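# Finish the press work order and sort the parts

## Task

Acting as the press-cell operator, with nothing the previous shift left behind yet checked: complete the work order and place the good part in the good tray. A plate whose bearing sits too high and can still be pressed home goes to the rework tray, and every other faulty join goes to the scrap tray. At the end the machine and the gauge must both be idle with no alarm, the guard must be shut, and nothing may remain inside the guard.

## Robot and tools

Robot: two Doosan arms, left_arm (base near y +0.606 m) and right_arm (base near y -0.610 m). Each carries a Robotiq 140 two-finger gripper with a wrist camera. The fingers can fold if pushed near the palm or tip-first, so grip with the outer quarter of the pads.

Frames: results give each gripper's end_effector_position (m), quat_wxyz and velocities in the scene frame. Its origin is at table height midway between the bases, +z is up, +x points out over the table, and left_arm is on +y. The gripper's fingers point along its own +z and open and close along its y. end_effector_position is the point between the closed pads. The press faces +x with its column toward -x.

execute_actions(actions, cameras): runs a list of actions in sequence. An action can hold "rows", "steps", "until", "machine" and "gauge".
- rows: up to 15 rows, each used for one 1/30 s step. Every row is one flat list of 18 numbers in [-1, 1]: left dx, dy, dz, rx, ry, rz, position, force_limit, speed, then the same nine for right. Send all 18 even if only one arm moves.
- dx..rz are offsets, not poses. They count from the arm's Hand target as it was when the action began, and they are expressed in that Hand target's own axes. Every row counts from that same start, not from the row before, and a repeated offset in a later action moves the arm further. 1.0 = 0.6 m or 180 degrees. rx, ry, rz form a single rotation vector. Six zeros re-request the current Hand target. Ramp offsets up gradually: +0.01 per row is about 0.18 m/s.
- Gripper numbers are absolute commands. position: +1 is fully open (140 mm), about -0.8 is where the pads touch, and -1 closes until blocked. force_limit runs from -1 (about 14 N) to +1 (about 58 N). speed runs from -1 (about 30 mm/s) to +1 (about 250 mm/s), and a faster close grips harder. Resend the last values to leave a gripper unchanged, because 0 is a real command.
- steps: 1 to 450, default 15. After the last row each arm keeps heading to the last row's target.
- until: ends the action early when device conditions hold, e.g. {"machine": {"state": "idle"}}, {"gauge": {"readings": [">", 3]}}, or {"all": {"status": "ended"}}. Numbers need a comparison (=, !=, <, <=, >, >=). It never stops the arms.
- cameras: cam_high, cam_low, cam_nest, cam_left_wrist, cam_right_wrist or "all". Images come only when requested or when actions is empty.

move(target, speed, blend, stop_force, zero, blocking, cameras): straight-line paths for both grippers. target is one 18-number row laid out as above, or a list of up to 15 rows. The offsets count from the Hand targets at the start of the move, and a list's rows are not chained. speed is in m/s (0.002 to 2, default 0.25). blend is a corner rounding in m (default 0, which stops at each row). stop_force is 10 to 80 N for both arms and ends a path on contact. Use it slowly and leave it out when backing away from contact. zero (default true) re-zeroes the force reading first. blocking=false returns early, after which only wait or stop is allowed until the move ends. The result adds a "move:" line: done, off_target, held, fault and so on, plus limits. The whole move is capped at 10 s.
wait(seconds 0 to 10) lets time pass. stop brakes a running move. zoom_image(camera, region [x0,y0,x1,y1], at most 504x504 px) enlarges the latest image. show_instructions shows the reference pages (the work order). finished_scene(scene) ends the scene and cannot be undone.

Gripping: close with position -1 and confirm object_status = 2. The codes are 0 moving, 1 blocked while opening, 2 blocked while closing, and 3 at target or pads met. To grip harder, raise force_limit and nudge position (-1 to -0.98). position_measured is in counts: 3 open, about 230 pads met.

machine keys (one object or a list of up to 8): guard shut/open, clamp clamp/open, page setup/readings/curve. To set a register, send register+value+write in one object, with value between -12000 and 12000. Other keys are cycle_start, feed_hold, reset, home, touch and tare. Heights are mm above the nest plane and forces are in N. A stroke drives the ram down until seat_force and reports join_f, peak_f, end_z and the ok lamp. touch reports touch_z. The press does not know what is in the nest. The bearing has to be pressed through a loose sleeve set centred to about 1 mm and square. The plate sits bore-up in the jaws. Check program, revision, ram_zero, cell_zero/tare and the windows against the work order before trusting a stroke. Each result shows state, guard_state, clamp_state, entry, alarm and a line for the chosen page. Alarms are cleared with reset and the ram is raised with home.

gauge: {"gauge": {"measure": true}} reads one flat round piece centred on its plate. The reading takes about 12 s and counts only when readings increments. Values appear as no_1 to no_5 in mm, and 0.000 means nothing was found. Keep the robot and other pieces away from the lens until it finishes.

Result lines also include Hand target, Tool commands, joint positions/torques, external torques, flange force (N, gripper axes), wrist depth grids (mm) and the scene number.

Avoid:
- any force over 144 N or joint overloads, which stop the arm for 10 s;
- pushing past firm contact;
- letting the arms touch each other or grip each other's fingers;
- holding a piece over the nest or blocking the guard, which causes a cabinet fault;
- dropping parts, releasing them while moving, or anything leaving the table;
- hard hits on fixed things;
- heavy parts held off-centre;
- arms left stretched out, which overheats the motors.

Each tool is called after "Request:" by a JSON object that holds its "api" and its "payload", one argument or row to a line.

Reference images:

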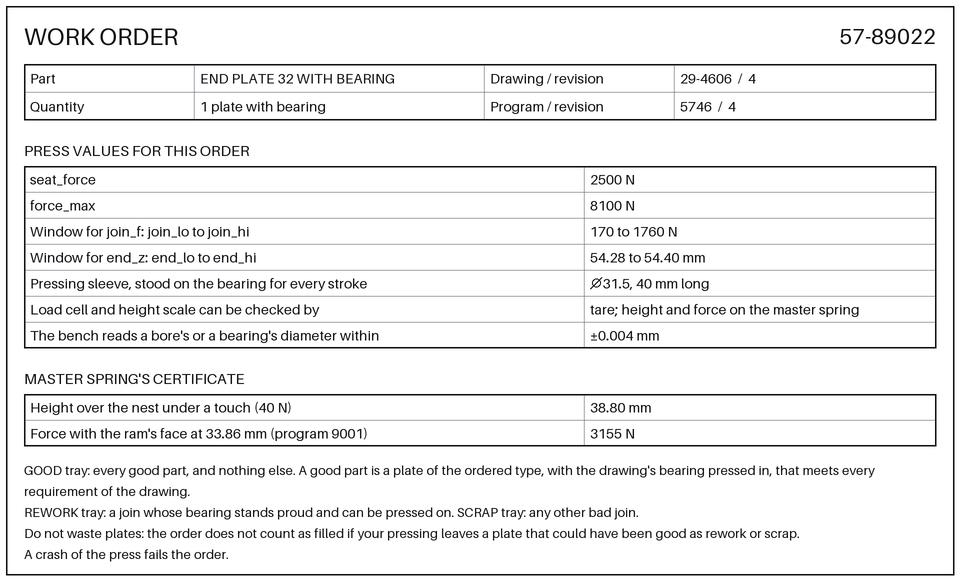

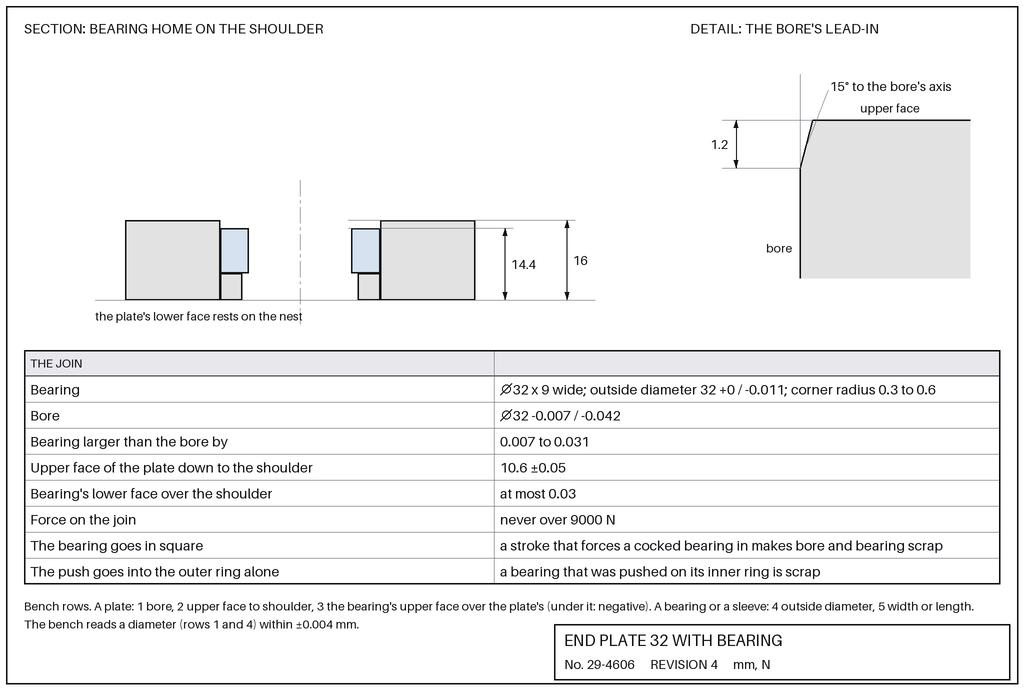

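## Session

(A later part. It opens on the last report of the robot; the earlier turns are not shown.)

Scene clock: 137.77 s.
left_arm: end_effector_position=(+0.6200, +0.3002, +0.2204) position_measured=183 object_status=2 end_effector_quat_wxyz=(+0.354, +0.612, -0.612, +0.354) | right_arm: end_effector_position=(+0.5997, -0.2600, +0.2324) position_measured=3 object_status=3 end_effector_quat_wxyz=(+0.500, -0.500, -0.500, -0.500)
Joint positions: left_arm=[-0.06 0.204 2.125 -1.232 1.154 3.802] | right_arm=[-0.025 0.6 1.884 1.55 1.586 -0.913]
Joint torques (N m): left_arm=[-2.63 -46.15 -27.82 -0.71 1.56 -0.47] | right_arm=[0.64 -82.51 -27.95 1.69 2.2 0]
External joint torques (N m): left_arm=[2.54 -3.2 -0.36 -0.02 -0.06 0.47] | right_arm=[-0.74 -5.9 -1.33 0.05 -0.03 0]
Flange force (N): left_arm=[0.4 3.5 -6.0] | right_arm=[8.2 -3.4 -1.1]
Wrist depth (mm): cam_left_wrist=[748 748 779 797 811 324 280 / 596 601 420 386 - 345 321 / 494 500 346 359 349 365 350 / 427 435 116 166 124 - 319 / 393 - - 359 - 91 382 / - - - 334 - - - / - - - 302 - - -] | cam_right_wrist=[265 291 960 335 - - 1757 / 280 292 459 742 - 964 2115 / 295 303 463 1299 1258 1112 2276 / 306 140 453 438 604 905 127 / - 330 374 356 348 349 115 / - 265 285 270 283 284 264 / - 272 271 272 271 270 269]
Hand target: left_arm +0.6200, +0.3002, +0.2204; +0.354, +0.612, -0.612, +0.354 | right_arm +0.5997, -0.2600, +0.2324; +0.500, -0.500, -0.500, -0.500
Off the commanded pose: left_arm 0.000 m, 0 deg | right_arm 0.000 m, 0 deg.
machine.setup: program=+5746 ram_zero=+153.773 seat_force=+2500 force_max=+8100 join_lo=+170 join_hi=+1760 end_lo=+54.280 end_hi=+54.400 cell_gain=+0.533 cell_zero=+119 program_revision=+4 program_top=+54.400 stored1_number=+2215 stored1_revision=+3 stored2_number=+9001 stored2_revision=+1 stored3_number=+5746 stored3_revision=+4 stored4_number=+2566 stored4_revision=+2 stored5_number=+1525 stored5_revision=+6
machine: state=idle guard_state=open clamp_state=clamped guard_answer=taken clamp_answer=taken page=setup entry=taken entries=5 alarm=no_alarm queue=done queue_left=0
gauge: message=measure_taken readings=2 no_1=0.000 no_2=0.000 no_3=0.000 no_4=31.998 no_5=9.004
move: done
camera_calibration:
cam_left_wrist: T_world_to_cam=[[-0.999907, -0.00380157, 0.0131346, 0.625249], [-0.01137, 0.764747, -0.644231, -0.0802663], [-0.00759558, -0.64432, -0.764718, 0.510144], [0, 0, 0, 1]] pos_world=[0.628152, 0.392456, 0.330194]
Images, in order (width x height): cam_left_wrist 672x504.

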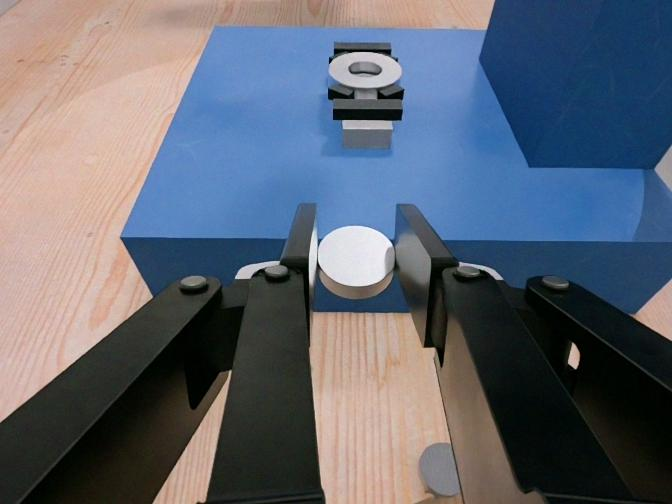

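Request:
{"api": "move", "payload": {
  "target": [0.1645,0.0335,0.4462,0,0,0,-1,-0.1,-1,0,0,0,0,0,0,1,1,1],
  "speed": 0.2,
  "cameras": ["cam_nest","cam_right_wrist","cam_left_wrist"]
}}

Request:
{"api": "zoom_image", "payload": {
  "camera": "cam_nest",
  "region": [260, 160, 460, 360]
}}

Request:
{"api": "zoom_image", "payload": {
  "camera": "cam_right_wrist",
  "region": [300, 225, 400, 305]
}}

Scene clock: 139.87 s.
left_arm: end_effector_position=(+0.6000, +0.0189, +0.1725) position_measured=183 object_status=2 end_effector_quat_wxyz=(+0.354, +0.612, -0.612, +0.354) | right_arm: end_effector_position=(+0.5997, -0.2600, +0.2324) position_measured=3 object_status=3 end_effector_quat_wxyz=(+0.500, -0.500, -0.500, -0.500)
Joint positions: left_arm=[-0.548 0.346 2.044 -1.585 0.806 3.806] | right_arm=[-0.025 0.6 1.884 1.55 1.586 -0.913]
Joint torques (N m): left_arm=[-3.22 -60.3 -26.7 -1.43 1.64 -0.44] | right_arm=[0.62 -82.61 -27.79 1.76 2.2 -0.01]
External joint torques (N m): left_arm=[3.05 -1.7 -0.3 -0.01 -0.14 0.44] | right_arm=[-0.75 -5.3 -1.37 -0.04 -0.04 0.01]
Flange force (N): left_arm=[-1.5 -1.1 -5.1] | right_arm=[7.4 -2.6 -1.2]
Wrist depth (mm): cam_left_wrist=[632 640 640 642 642 657 2359 / 508 527 514 513 520 543 217 / 436 275 274 221 278 277 217 / - 235 229 171 149 237 216 / - - - 166 124 91 197 / - - - 150 150 - - / - - - 149 - - -] | cam_right_wrist=[265 291 718 335 - - - / 281 292 679 513 - - - / 297 302 718 479 1096 1112 2078 / 307 140 460 411 543 902 127 / - 136 387 357 353 - 115 / - 284 285 283 284 284 - / 272 273 273 270 270 270 273]
Hand target: left_arm +0.6000, +0.0189, +0.1724; +0.354, +0.612, -0.612, +0.354 | right_arm +0.5997, -0.2600, +0.2324; +0.500, -0.500, -0.500, -0.500
Off the commanded pose: left_arm 0.000 m, 0 deg | right_arm 0.000 m, 0 deg.
machine.setup: program=+5746 ram_zero=+153.773 seat_force=+2500 force_max=+8100 join_lo=+170 join_hi=+1760 end_lo=+54.280 end_hi=+54.400 cell_gain=+0.533 cell_zero=+119 program_revision=+4 program_top=+54.400 stored1_number=+2215 stored1_revision=+3 stored2_number=+9001 stored2_revision=+1 stored3_number=+5746 stored3_revision=+4 stored4_number=+2566 stored4_revision=+2 stored5_number=+1525 stored5_revision=+6
machine: state=idle guard_state=open clamp_state=clamped guard_answer=taken clamp_answer=taken page=setup entry=taken entries=5 alarm=no_alarm queue=done queue_left=0
gauge: message=measure_taken readings=2 no_1=0.000 no_2=0.000 no_3=0.000 no_4=31.998 no_5=9.004
move: done
camera_calibration:
cam_left_wrist: T_world_to_cam=[[-0.999907, -0.00380157, 0.0131346, 0.60481], [-0.01137, 0.764747, -0.644231, 0.103771], [-0.00759558, -0.64432, -0.764718, 0.292115], [0, 0, 0, 1]] pos_world=[0.608152, 0.111156, 0.282294]
cam_right_wrist: T_world_to_cam=[[0.999938, 0.0028641, 0.0107972, -0.589738], [0.0111259, -0.341691, -0.939747, 0.126331], [0.000997762, 0.939808, -0.341701, 0.462441], [0, 0, 0, 1]] pos_world=[0.587835, -0.389751, 0.283104]
Images, in order (width x height): cam_nest 672x504, cam_left_wrist 672x504, cam_right_wrist 672x504.

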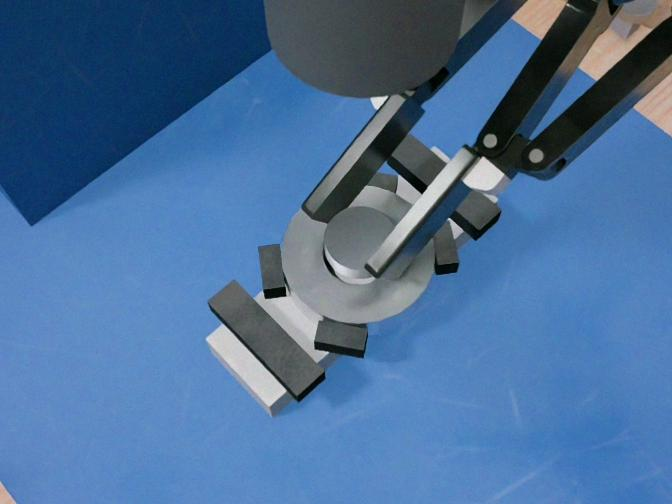

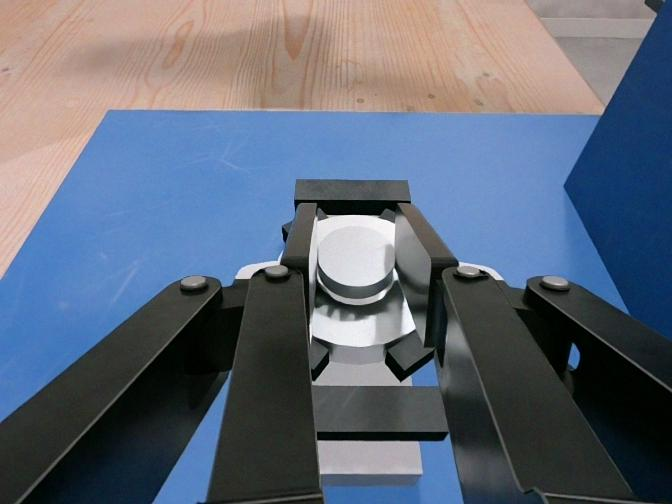

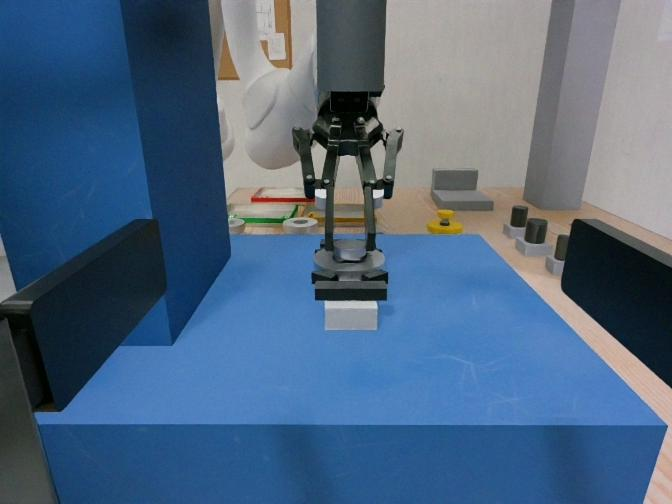

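Scaled by 2.520.

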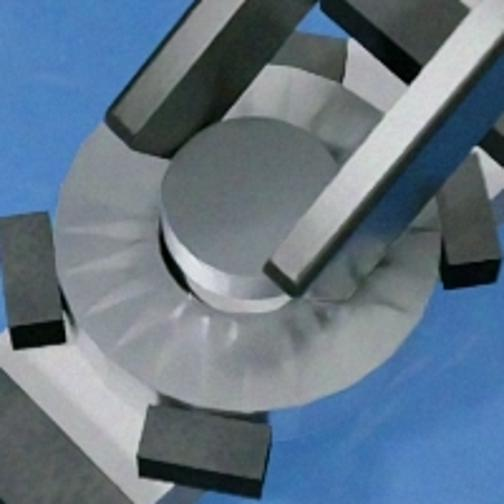

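Scaled by 5.040.

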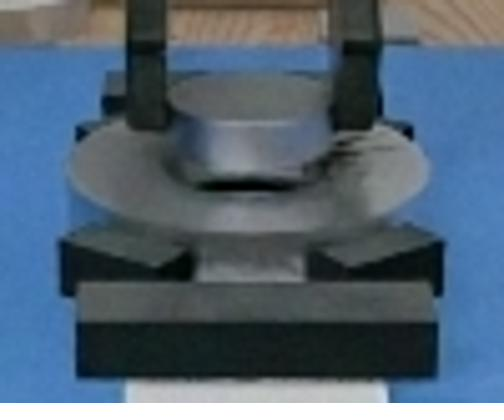

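Request:
{"api": "zoom_image", "payload": {
  "camera": "cam_nest",
  "region": [310, 190, 410, 290]
}}

Request:
{"api": "zoom_image", "payload": {
  "camera": "cam_nest",
  "region": [270, 220, 330, 280]
}}

Request:
{"api": "zoom_image", "payload": {
  "camera": "cam_nest",
  "region": [320, 280, 380, 340]
}}

Request:
{"api": "zoom_image", "payload": {
  "camera": "cam_right_wrist",
  "region": [310, 235, 350, 275]
}}

Request:
{"api": "zoom_image", "payload": {
  "camera": "cam_right_wrist",
  "region": [350, 235, 390, 275]
}}

Scaled by 5.040.

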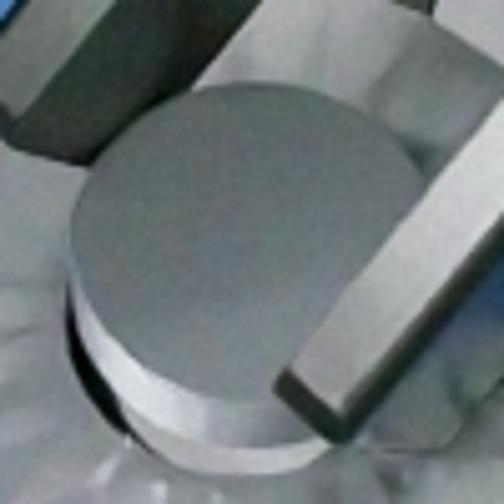

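Scaled by 8.400.

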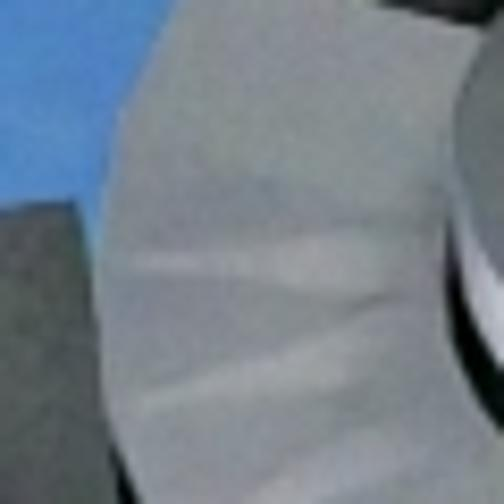

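Scaled by 8.400.

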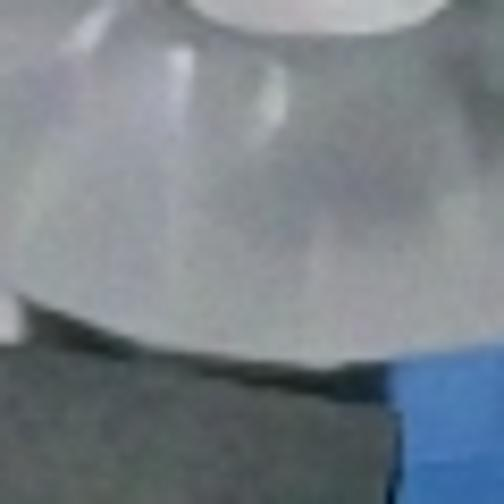

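Scaled by 12.600.

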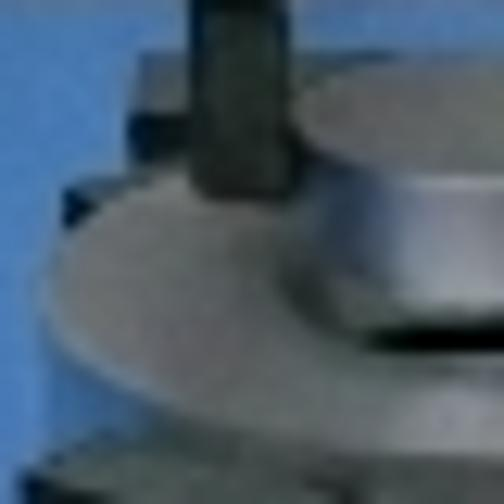

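Scaled by 12.600.

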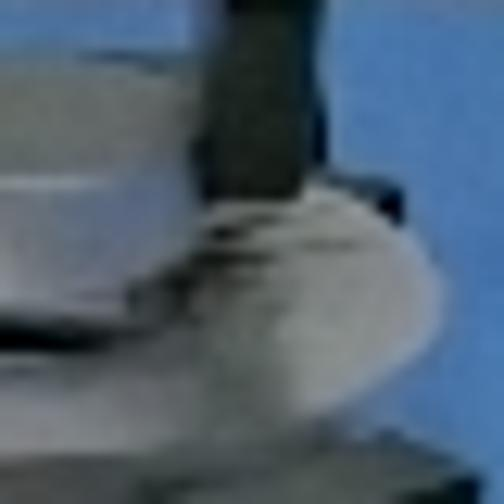

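Request:
{"api": "zoom_image", "payload": {
  "camera": "cam_left_wrist",
  "region": [300, 200, 420, 320]
}}

Request:
{"api": "zoom_image", "payload": {
  "camera": "cam_left_wrist",
  "region": [300, 260, 420, 380]
}}

Scaled by 4.200.

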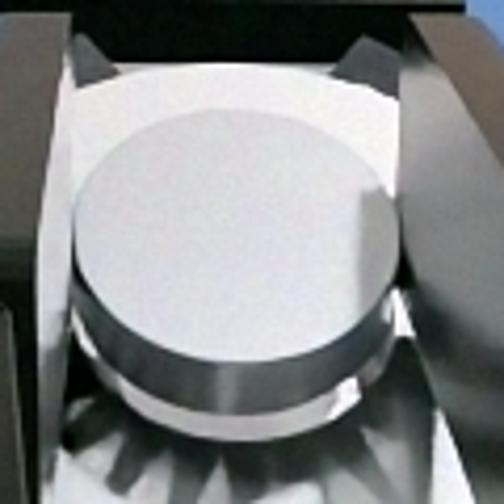

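Scaled by 4.200.

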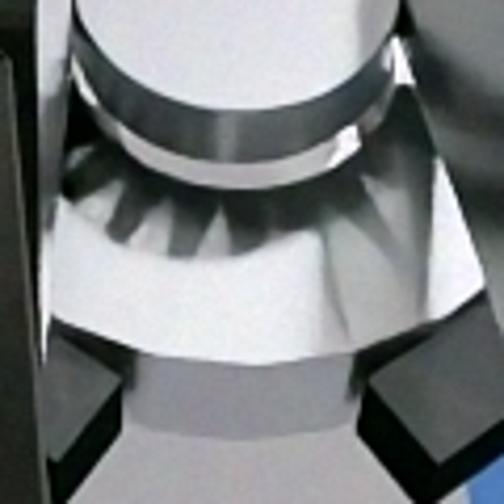

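Request:
{"api": "move", "payload": {
  "target": [-0.0044,0,0.0044,0,0,0,-1,-0.1,-1,0,0,0,0,0,0,1,1,1],
  "speed": 0.02,
  "cameras": ["cam_nest","cam_right_wrist","cam_left_wrist"]
}}

Request:
{"api": "zoom_image", "payload": {
  "camera": "cam_nest",
  "region": [310, 190, 410, 290]
}}

Request:
{"api": "zoom_image", "payload": {
  "camera": "cam_left_wrist",
  "region": [300, 200, 420, 320]
}}

Request:
{"api": "zoom_image", "payload": {
  "camera": "cam_right_wrist",
  "region": [320, 235, 380, 285]
}}

Scene clock: 142.30 s.
left_arm: end_effector_position=(+0.6000, +0.0179, +0.1689) position_measured=183 object_status=2 end_effector_quat_wxyz=(+0.354, +0.612, -0.612, +0.354) | right_arm: end_effector_position=(+0.5997, -0.2600, +0.2324) position_measured=3 object_status=3 end_effector_quat_wxyz=(+0.500, -0.500, -0.500, -0.500)
Joint positions: left_arm=[-0.55 0.351 2.045 -1.592 0.805 3.815] | right_arm=[-0.025 0.6 1.884 1.55 1.586 -0.913]
Joint torques (N m): left_arm=[-3.35 -60.53 -26.41 -1.51 1.62 -0.36] | right_arm=[1.14 -82.63 -27.82 1.71 2.24 -0.02]
External joint torques (N m): left_arm=[3.56 -2.52 -0.52 0.08 -0.11 0.36] | right_arm=[-1.32 -5.54 -1.6 0.04 -0.07 0.02]
Flange force (N): left_arm=[-0.6 -1.2 -6.8] | right_arm=[7.8 -2.4 -1.9]
Wrist depth (mm): cam_left_wrist=[633 635 633 630 642 639 206 / 500 524 516 530 509 514 217 / 415 262 270 279 271 272 216 / 234 230 230 166 149 233 216 / - - - 161 157 91 197 / - - - 146 146 - - / - - - 146 - - -] | cam_right_wrist=[269 292 718 335 - - - / 279 291 693 516 - 3064 2255 / 296 301 1101 467 1062 1021 - / 306 140 498 409 499 912 127 / - 331 372 348 371 347 115 / - 285 284 284 298 283 - / 272 272 271 271 276 270 -]
Hand target: left_arm +0.6000, +0.0179, +0.1688; +0.354, +0.612, -0.612, +0.354 | right_arm +0.5997, -0.2600, +0.2324; +0.500, -0.500, -0.500, -0.500
Off the commanded pose: left_arm 0.000 m, 0 deg | right_arm 0.000 m, 0 deg.
machine.setup: program=+5746 ram_zero=+153.773 seat_force=+2500 force_max=+8100 join_lo=+170 join_hi=+1760 end_lo=+54.280 end_hi=+54.400 cell_gain=+0.533 cell_zero=+119 program_revision=+4 program_top=+54.400 stored1_number=+2215 stored1_revision=+3 stored2_number=+9001 stored2_revision=+1 stored3_number=+5746 stored3_revision=+4 stored4_number=+2566 stored4_revision=+2 stored5_number=+1525 stored5_revision=+6
machine: state=idle guard_state=open clamp_state=clamped guard_answer=taken clamp_answer=taken page=setup entry=taken entries=5 alarm=no_alarm queue=done queue_left=0
gauge: message=measure_taken readings=2 no_1=0.000 no_2=0.000 no_3=0.000 no_4=31.998 no_5=9.004
move: done
camera_calibration:
cam_left_wrist: T_world_to_cam=[[-0.999908, -0.00372532, 0.01307, 0.604866], [-0.0112701, 0.764747, -0.644232, 0.102091], [-0.00759525, -0.64432, -0.764718, 0.288641], [0, 0, 0, 1]] pos_world=[0.608153, 0.110156, 0.278594]
cam_right_wrist: T_world_to_cam=[[0.999938, 0.0028641, 0.0107972, -0.589738], [0.0111259, -0.341691, -0.939747, 0.126331], [0.000997762, 0.939808, -0.341701, 0.462441], [0, 0, 0, 1]] pos_world=[0.587835, -0.389751, 0.283104]
Images, in order (width x height): cam_nest 672x504, cam_left_wrist 672x504, cam_right_wrist 672x504.

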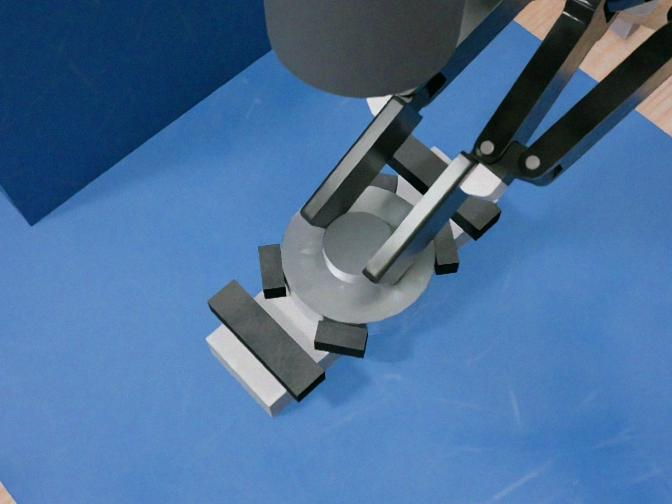

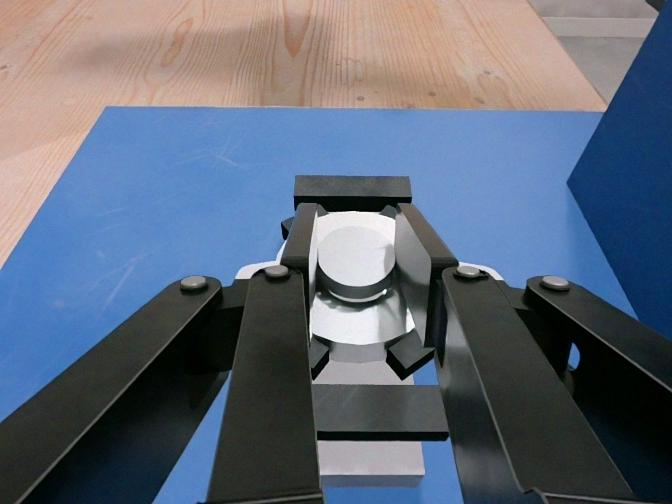

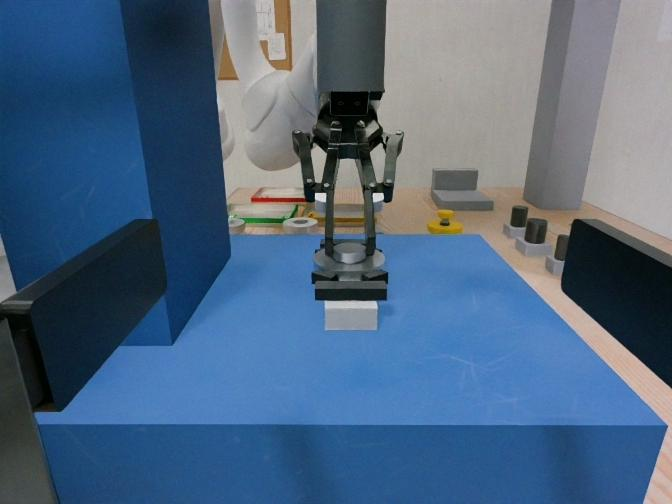

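Scaled by 5.040.

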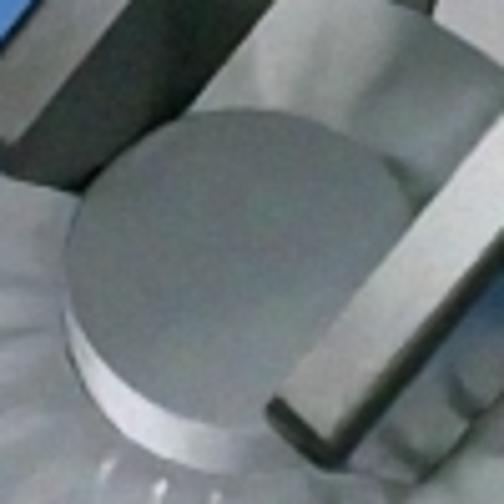

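Scaled by 4.200.

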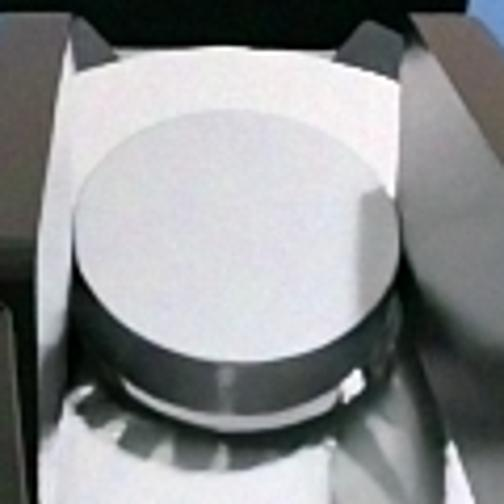

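Scaled by 8.400.

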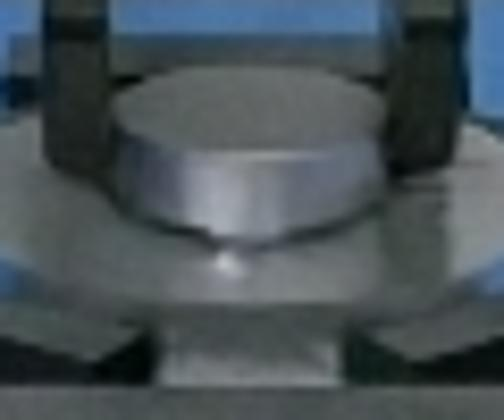

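Request:
{"api": "zoom_image", "payload": {
  "camera": "cam_left_wrist",
  "region": [330, 195, 380, 245]
}}

Request:
{"api": "zoom_image", "payload": {
  "camera": "cam_left_wrist",
  "region": [330, 265, 380, 315]
}}

Request:
{"api": "zoom_image", "payload": {
  "camera": "cam_left_wrist",
  "region": [330, 310, 380, 360]
}}

Request:
{"api": "zoom_image", "payload": {
  "camera": "cam_nest",
  "region": [320, 240, 380, 300]
}}

Request:
{"api": "zoom_image", "payload": {
  "camera": "cam_right_wrist",
  "region": [335, 250, 365, 280]
}}

Scaled by 10.080.

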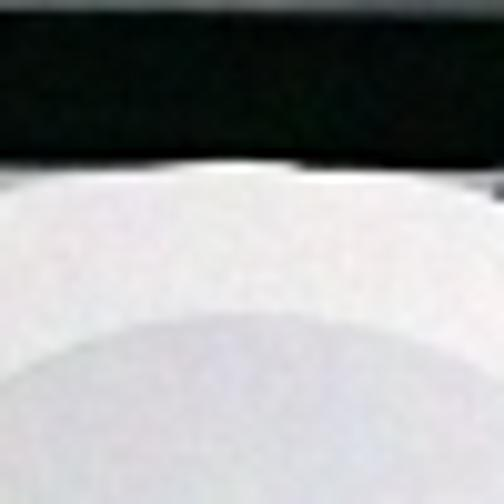

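Scaled by 10.080.

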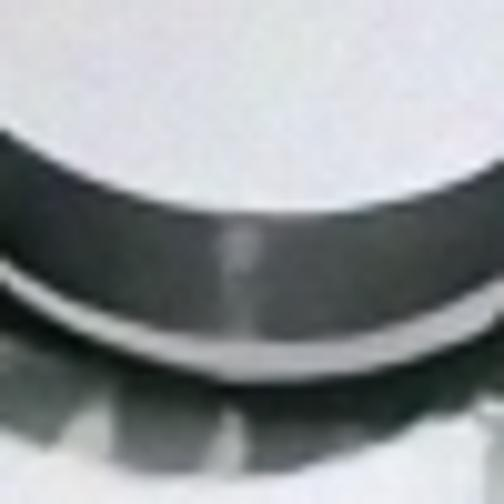

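Scaled by 10.080.

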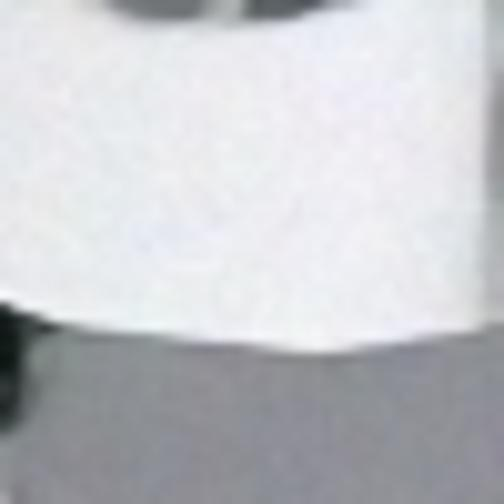

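Scaled by 8.400.

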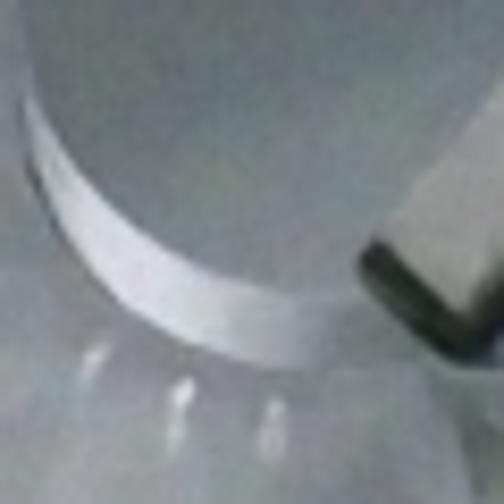

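Scaled by 16.800.

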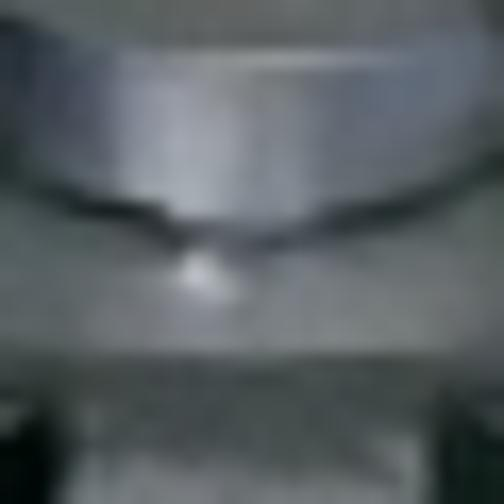

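Request:
{"api": "move", "payload": {
  "target": [-0.0087,0,0.0050,0,0,0,-1,-0.1,-1,0,0,0,0,0,0,1,1,1],
  "speed": 0.008,
  "stop_force": 10,
  "cameras": ["cam_nest","cam_right_wrist","cam_left_wrist"]
}}

Request:
{"api": "zoom_image", "payload": {
  "camera": "cam_nest",
  "region": [310, 190, 410, 290]
}}

Request:
{"api": "zoom_image", "payload": {
  "camera": "cam_left_wrist",
  "region": [300, 200, 420, 320]
}}

Request:
{"api": "zoom_image", "payload": {
  "camera": "cam_right_wrist",
  "region": [320, 235, 380, 285]
}}

Scene clock: 144.57 s.
left_arm: end_effector_position=(+0.6001, +0.0179, +0.1673) position_measured=183 object_status=2 end_effector_quat_wxyz=(+0.354, +0.612, -0.612, +0.354) | right_arm: end_effector_position=(+0.5997, -0.2600, +0.2324) position_measured=3 object_status=3 end_effector_quat_wxyz=(+0.500, -0.500, -0.500, -0.500)
Joint positions: left_arm=[-0.55 0.354 2.046 -1.595 0.805 3.819] | right_arm=[-0.025 0.6 1.884 1.55 1.586 -0.913]
Joint torques (N m): left_arm=[-1.84 -49.47 -22.72 -0.41 -2.16 -0.54] | right_arm=[1.18 -82.79 -28.01 1.75 2.25 -0.08]
External joint torques (N m): left_arm=[1.85 -13.54 -4.09 -1.04 3.69 0.54] | right_arm=[-1.33 -4.7 -1.03 -0.03 -0.1 0.08]
Flange force (N): left_arm=[9.6 5.3 -17.1] | right_arm=[6.6 -2.7 -1.9]
Wrist depth (mm): cam_left_wrist=[625 622 627 635 633 639 2267 / 500 556 322 526 535 533 222 / 424 265 272 218 270 271 217 / - 229 229 166 150 231 216 / 204 - - 161 124 91 197 / - - - 144 145 - - / - - - 145 - - -] | cam_right_wrist=[266 291 720 335 - - 1959 / 279 291 671 516 - 1081 2134 / 295 302 1232 470 1207 1058 2298 / 307 140 462 404 491 888 127 / - 331 349 367 372 350 115 / - 284 284 272 284 284 284 / 272 273 275 - 271 270 266]
Hand target: left_arm +0.6001, +0.0179, +0.1673; +0.354, +0.612, -0.612, +0.354 (not the last commanded pose) | right_arm +0.5997, -0.2600, +0.2324; +0.500, -0.500, -0.500, -0.500
Off the commanded pose: left_arm 0.004 m, 0 deg | right_arm 0.000 m, 0 deg.
machine.setup: program=+5746 ram_zero=+153.773 seat_force=+2500 force_max=+8100 join_lo=+170 join_hi=+1760 end_lo=+54.280 end_hi=+54.400 cell_gain=+0.533 cell_zero=+119 program_revision=+4 program_top=+54.400 stored1_number=+2215 stored1_revision=+3 stored2_number=+9001 stored2_revision=+1 stored3_number=+5746 stored3_revision=+4 stored4_number=+2566 stored4_revision=+2 stored5_number=+1525 stored5_revision=+6
machine: state=idle guard_state=open clamp_state=clamped guard_answer=taken clamp_answer=taken page=setup entry=taken entries=5 alarm=no_alarm queue=done queue_left=0
gauge: message=measure_taken readings=2 no_1=0.000 no_2=0.000 no_3=0.000 no_4=31.998 no_5=9.004
move: contact (left_arm)
camera_calibration:
cam_left_wrist: T_world_to_cam=[[-0.999908, -0.00378899, 0.0129934, 0.604914], [-0.01127, 0.764697, -0.644291, 0.101147], [-0.00749479, -0.644379, -0.76467, 0.287425], [0, 0, 0, 1]] pos_world=[0.608153, 0.110156, 0.277093]
cam_right_wrist: T_world_to_cam=[[0.999938, 0.0028641, 0.0107972, -0.589738], [0.0111259, -0.341691, -0.939747, 0.126331], [0.000997762, 0.939808, -0.341701, 0.462441], [0, 0, 0, 1]] pos_world=[0.587835, -0.389751, 0.283104]
Images, in order (width x height): cam_nest 672x504, cam_left_wrist 672x504, cam_right_wrist 672x504.

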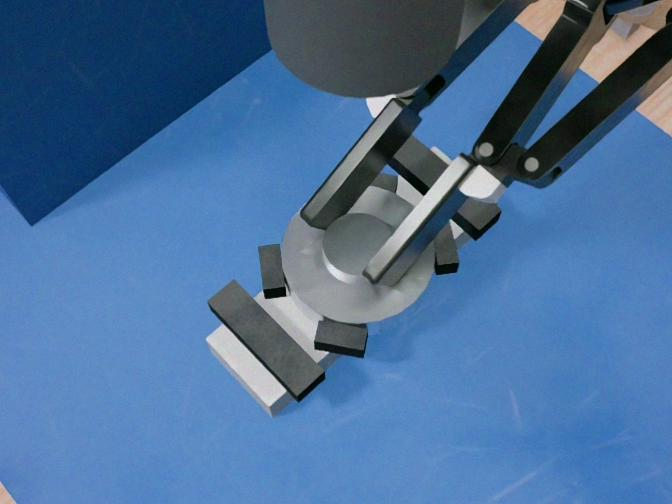

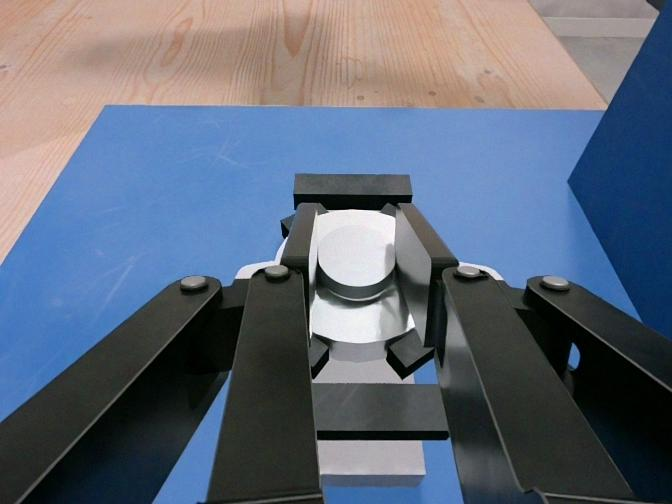

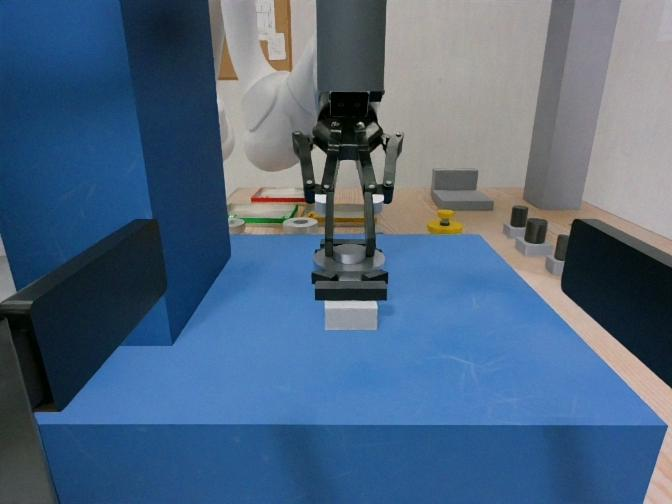

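Scaled by 5.040.

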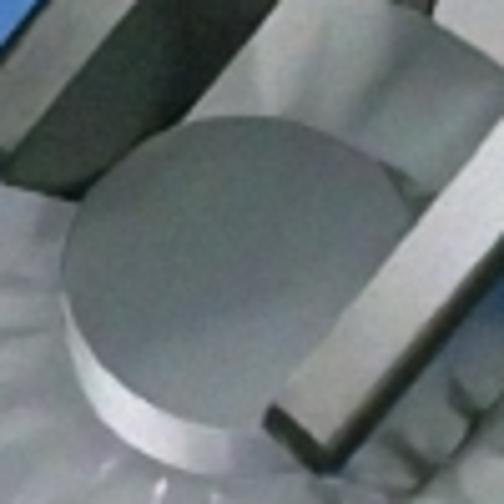

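Scaled by 4.200.

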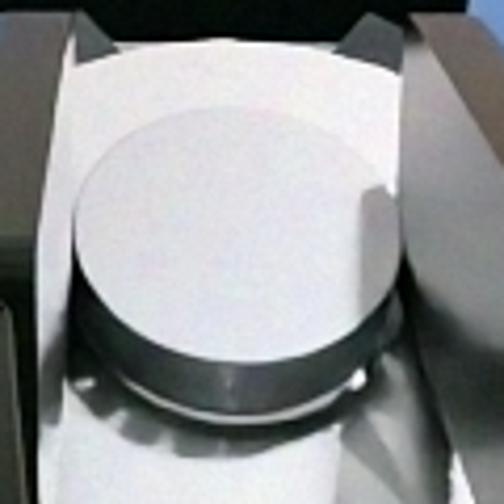

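Scaled by 8.400.

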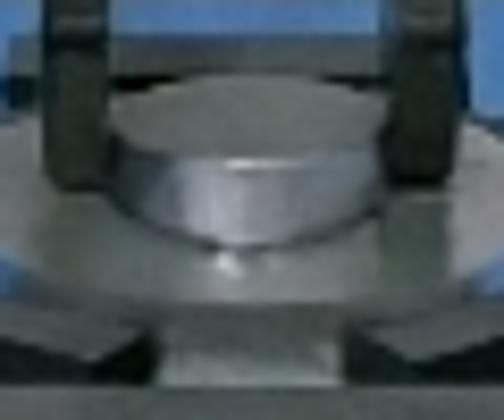

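Request:
{"api": "move", "payload": {
  "target": [0.0033,0,-0.0027,0,0,0,-1,-0.1,-1,0,0,0,0,0,0,1,1,1],
  "speed": 0.02
}}

Request:
{"api": "move", "payload": {
  "target": [-0.0087,0,0.0050,0,0,0,-1,-0.1,-1,0,0,0,0,0,0,1,1,1],
  "speed": 0.006,
  "stop_force": 10,
  "cameras": ["cam_nest","cam_right_wrist","cam_left_wrist"]
}}

Request:
{"api": "zoom_image", "payload": {
  "camera": "cam_nest",
  "region": [310, 190, 410, 290]
}}

Request:
{"api": "zoom_image", "payload": {
  "camera": "cam_left_wrist",
  "region": [300, 200, 420, 320]
}}

Scene clock: 147.73 s.
left_arm: end_effector_position=(+0.6001, +0.0183, +0.1698) position_measured=183 object_status=2 end_effector_quat_wxyz=(+0.354, +0.612, -0.612, +0.354) | right_arm: end_effector_position=(+0.5997, -0.2600, +0.2324) position_measured=3 object_status=3 end_effector_quat_wxyz=(+0.500, -0.500, -0.500, -0.500)
Joint positions: left_arm=[-0.549 0.35 2.045 -1.59 0.806 3.813] | right_arm=[-0.025 0.6 1.884 1.55 1.586 -0.913]
Joint torques (N m): left_arm=[-3.07 -60.48 -26.82 -1.49 1.57 -0.3] | right_arm=[0.49 -82.37 -28.03 1.8 2.25 -0.01]
External joint torques (N m): left_arm=[2.97 -1.86 -0.07 0.05 -0.06 0.3] | right_arm=[-0.64 -5.61 -1.18 -0.06 -0.09 0.01]
Flange force (N): left_arm=[-1.1 -0.7 -5.6] | right_arm=[7.8 -3.3 -1.0]
Wrist depth (mm): cam_left_wrist=[627 630 633 642 642 649 2336 / 503 533 539 524 533 545 217 / 444 268 269 221 272 272 217 / - 231 231 167 149 235 216 / - - - 162 158 91 197 / - - - 147 147 - - / - - - 147 - - -] | cam_right_wrist=[266 291 988 333 3064 - 1912 / 280 292 660 515 - - - / 296 303 745 471 1081 - 2276 / 306 140 495 409 546 898 127 / - 331 360 356 443 350 115 / - 285 284 284 283 271 258 / 272 272 271 271 264 270 -]
Hand target: left_arm +0.6001, +0.0183, +0.1698; +0.354, +0.612, -0.612, +0.354 | right_arm +0.5997, -0.2600, +0.2324; +0.500, -0.500, -0.500, -0.500
Off the commanded pose: left_arm 0.000 m, 0 deg | right_arm 0.000 m, 0 deg.
machine.setup: program=+5746 ram_zero=+153.773 seat_force=+2500 force_max=+8100 join_lo=+170 join_hi=+1760 end_lo=+54.280 end_hi=+54.400 cell_gain=+0.533 cell_zero=+119 program_revision=+4 program_top=+54.400 stored1_number=+2215 stored1_revision=+3 stored2_number=+9001 stored2_revision=+1 stored3_number=+5746 stored3_revision=+4 stored4_number=+2566 stored4_revision=+2 stored5_number=+1525 stored5_revision=+6
machine: state=idle guard_state=open clamp_state=clamped guard_answer=taken clamp_answer=taken page=setup entry=taken entries=5 alarm=no_alarm queue=done queue_left=0
gauge: message=measure_taken readings=2 no_1=0.000 no_2=0.000 no_3=0.000 no_4=31.998 no_5=9.004
move: done

Scene clock: 148.77 s.
left_arm: end_effector_position=(+0.6001, +0.0183, +0.1674) position_measured=183 object_status=2 end_effector_quat_wxyz=(+0.354, +0.612, -0.612, +0.354) | right_arm: end_effector_position=(+0.5997, -0.2600, +0.2324) position_measured=3 object_status=3 end_effector_quat_wxyz=(+0.500, -0.500, -0.500, -0.500)
Joint positions: left_arm=[-0.549 0.353 2.046 -1.595 0.806 3.82] | right_arm=[-0.025 0.6 1.884 1.55 1.586 -0.913]
Joint torques (N m): left_arm=[-4.89 -49.64 -22.65 -0.4 -0.96 -0.51] | right_arm=[0.87 -82.53 -27.96 1.7 2.26 -0.06]
External joint torques (N m): left_arm=[4.67 -12.96 -4.08 -1.05 2.5 0.51] | right_arm=[-1.01 -5.25 -1.09 0.02 -0.1 0.05]
Flange force (N): left_arm=[7.8 2.8 -18.9] | right_arm=[7.3 -3.1 -1.4]
Wrist depth (mm): cam_left_wrist=[628 628 625 635 637 642 2541 / 497 513 321 533 521 514 229 / 415 265 267 277 269 270 217 / 227 228 229 166 149 232 216 / 204 - - 160 124 91 197 / - - - 145 145 - - / - - - 146 - - -] | cam_right_wrist=[265 292 716 332 2685 2543 952 / 279 292 677 514 2915 2685 - / 296 299 707 470 1160 - - / 306 140 457 411 895 912 126 / - 127 375 357 353 372 115 / - 267 266 284 284 284 260 / 269 272 271 272 271 274 265]
Hand target: left_arm +0.6001, +0.0183, +0.1673; +0.354, +0.612, -0.612, +0.354 (not the last commanded pose) | right_arm +0.5997, -0.2600, +0.2324; +0.500, -0.500, -0.500, -0.500
Off the commanded pose: left_arm 0.004 m, 0 deg | right_arm 0.000 m, 0 deg.
machine.setup: program=+5746 ram_zero=+153.773 seat_force=+2500 force_max=+8100 join_lo=+170 join_hi=+1760 end_lo=+54.280 end_hi=+54.400 cell_gain=+0.533 cell_zero=+119 program_revision=+4 program_top=+54.400 stored1_number=+2215 stored1_revision=+3 stored2_number=+9001 stored2_revision=+1 stored3_number=+5746 stored3_revision=+4 stored4_number=+2566 stored4_revision=+2 stored5_number=+1525 stored5_revision=+6
machine: state=idle guard_state=open clamp_state=clamped guard_answer=taken clamp_answer=taken page=setup entry=taken entries=5 alarm=no_alarm queue=done queue_left=0
gauge: message=measure_taken readings=2 no_1=0.000 no_2=0.000 no_3=0.000 no_4=31.998 no_5=9.004
move: contact (left_arm)
camera_calibration:
cam_left_wrist: T_world_to_cam=[[-0.99991, -0.00370906, 0.0129299, 0.605025], [-0.0111701, 0.764516, -0.644508, 0.100861], [-0.00749463, -0.644594, -0.764488, 0.287656], [0, 0, 0, 1]] pos_world=[0.608253, 0.110556, 0.277093]
cam_right_wrist: T_world_to_cam=[[0.999938, 0.0028641, 0.0107972, -0.589738], [0.0111259, -0.341691, -0.939747, 0.126331], [0.000997762, 0.939808, -0.341701, 0.462441], [0, 0, 0, 1]] pos_world=[0.587835, -0.389751, 0.283104]
Images, in order (width x height): cam_nest 672x504, cam_left_wrist 672x504, cam_right_wrist 672x504.

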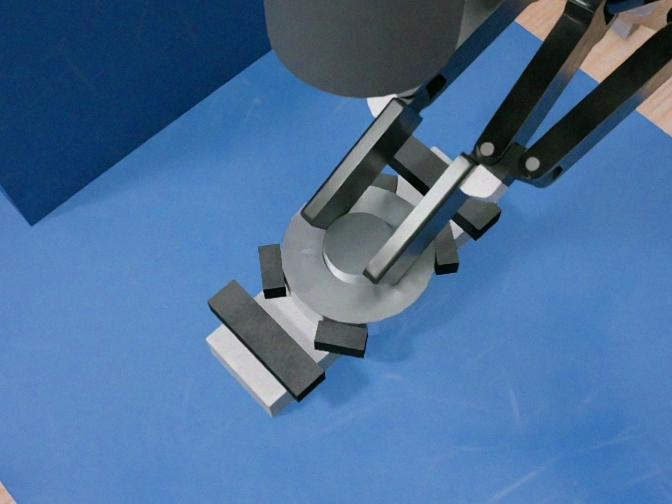

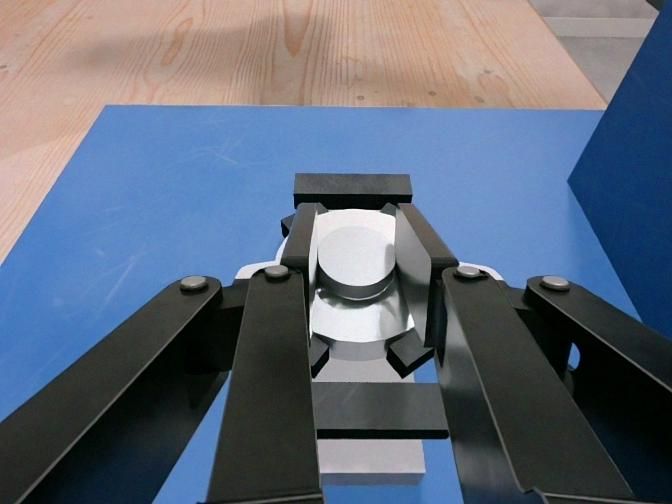

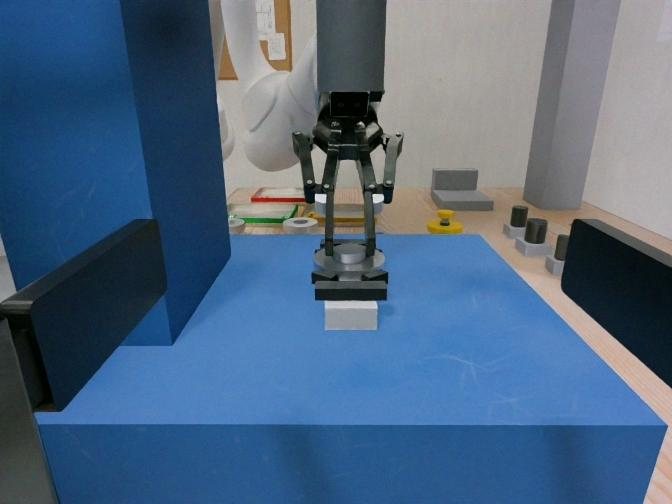

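Scaled by 5.040.

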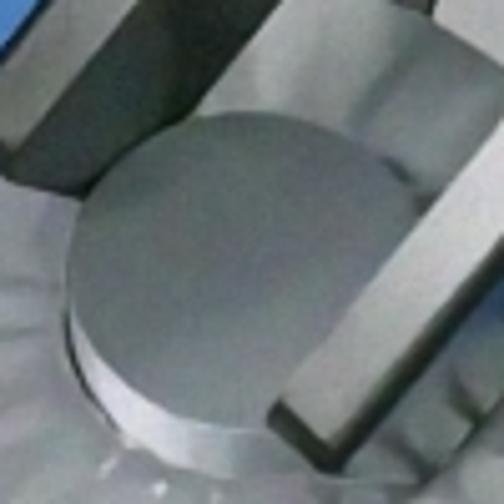

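Scaled by 4.200.

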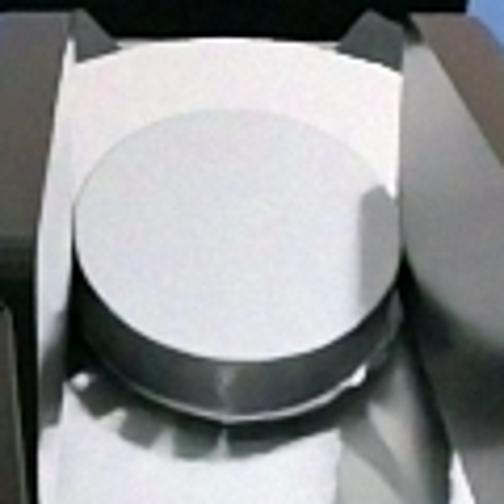

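Request:
{"api": "zoom_image", "payload": {
  "camera": "cam_right_wrist",
  "region": [330, 240, 370, 280]
}}

Request:
{"api": "zoom_image", "payload": {
  "camera": "cam_nest",
  "region": [320, 240, 380, 300]
}}

Request:
{"api": "zoom_image", "payload": {
  "camera": "cam_left_wrist",
  "region": [330, 265, 380, 315]
}}

Scaled by 12.600.

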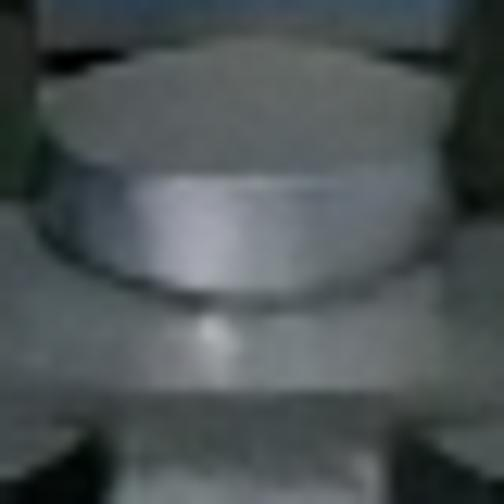

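Scaled by 8.400.

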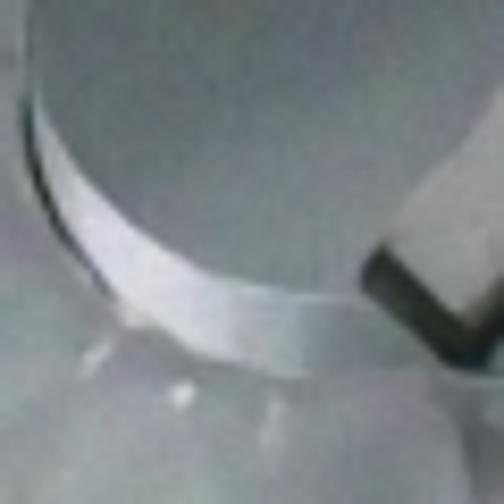

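Scaled by 10.080.

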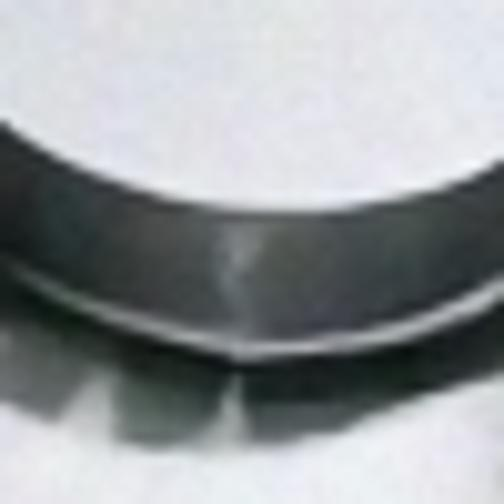

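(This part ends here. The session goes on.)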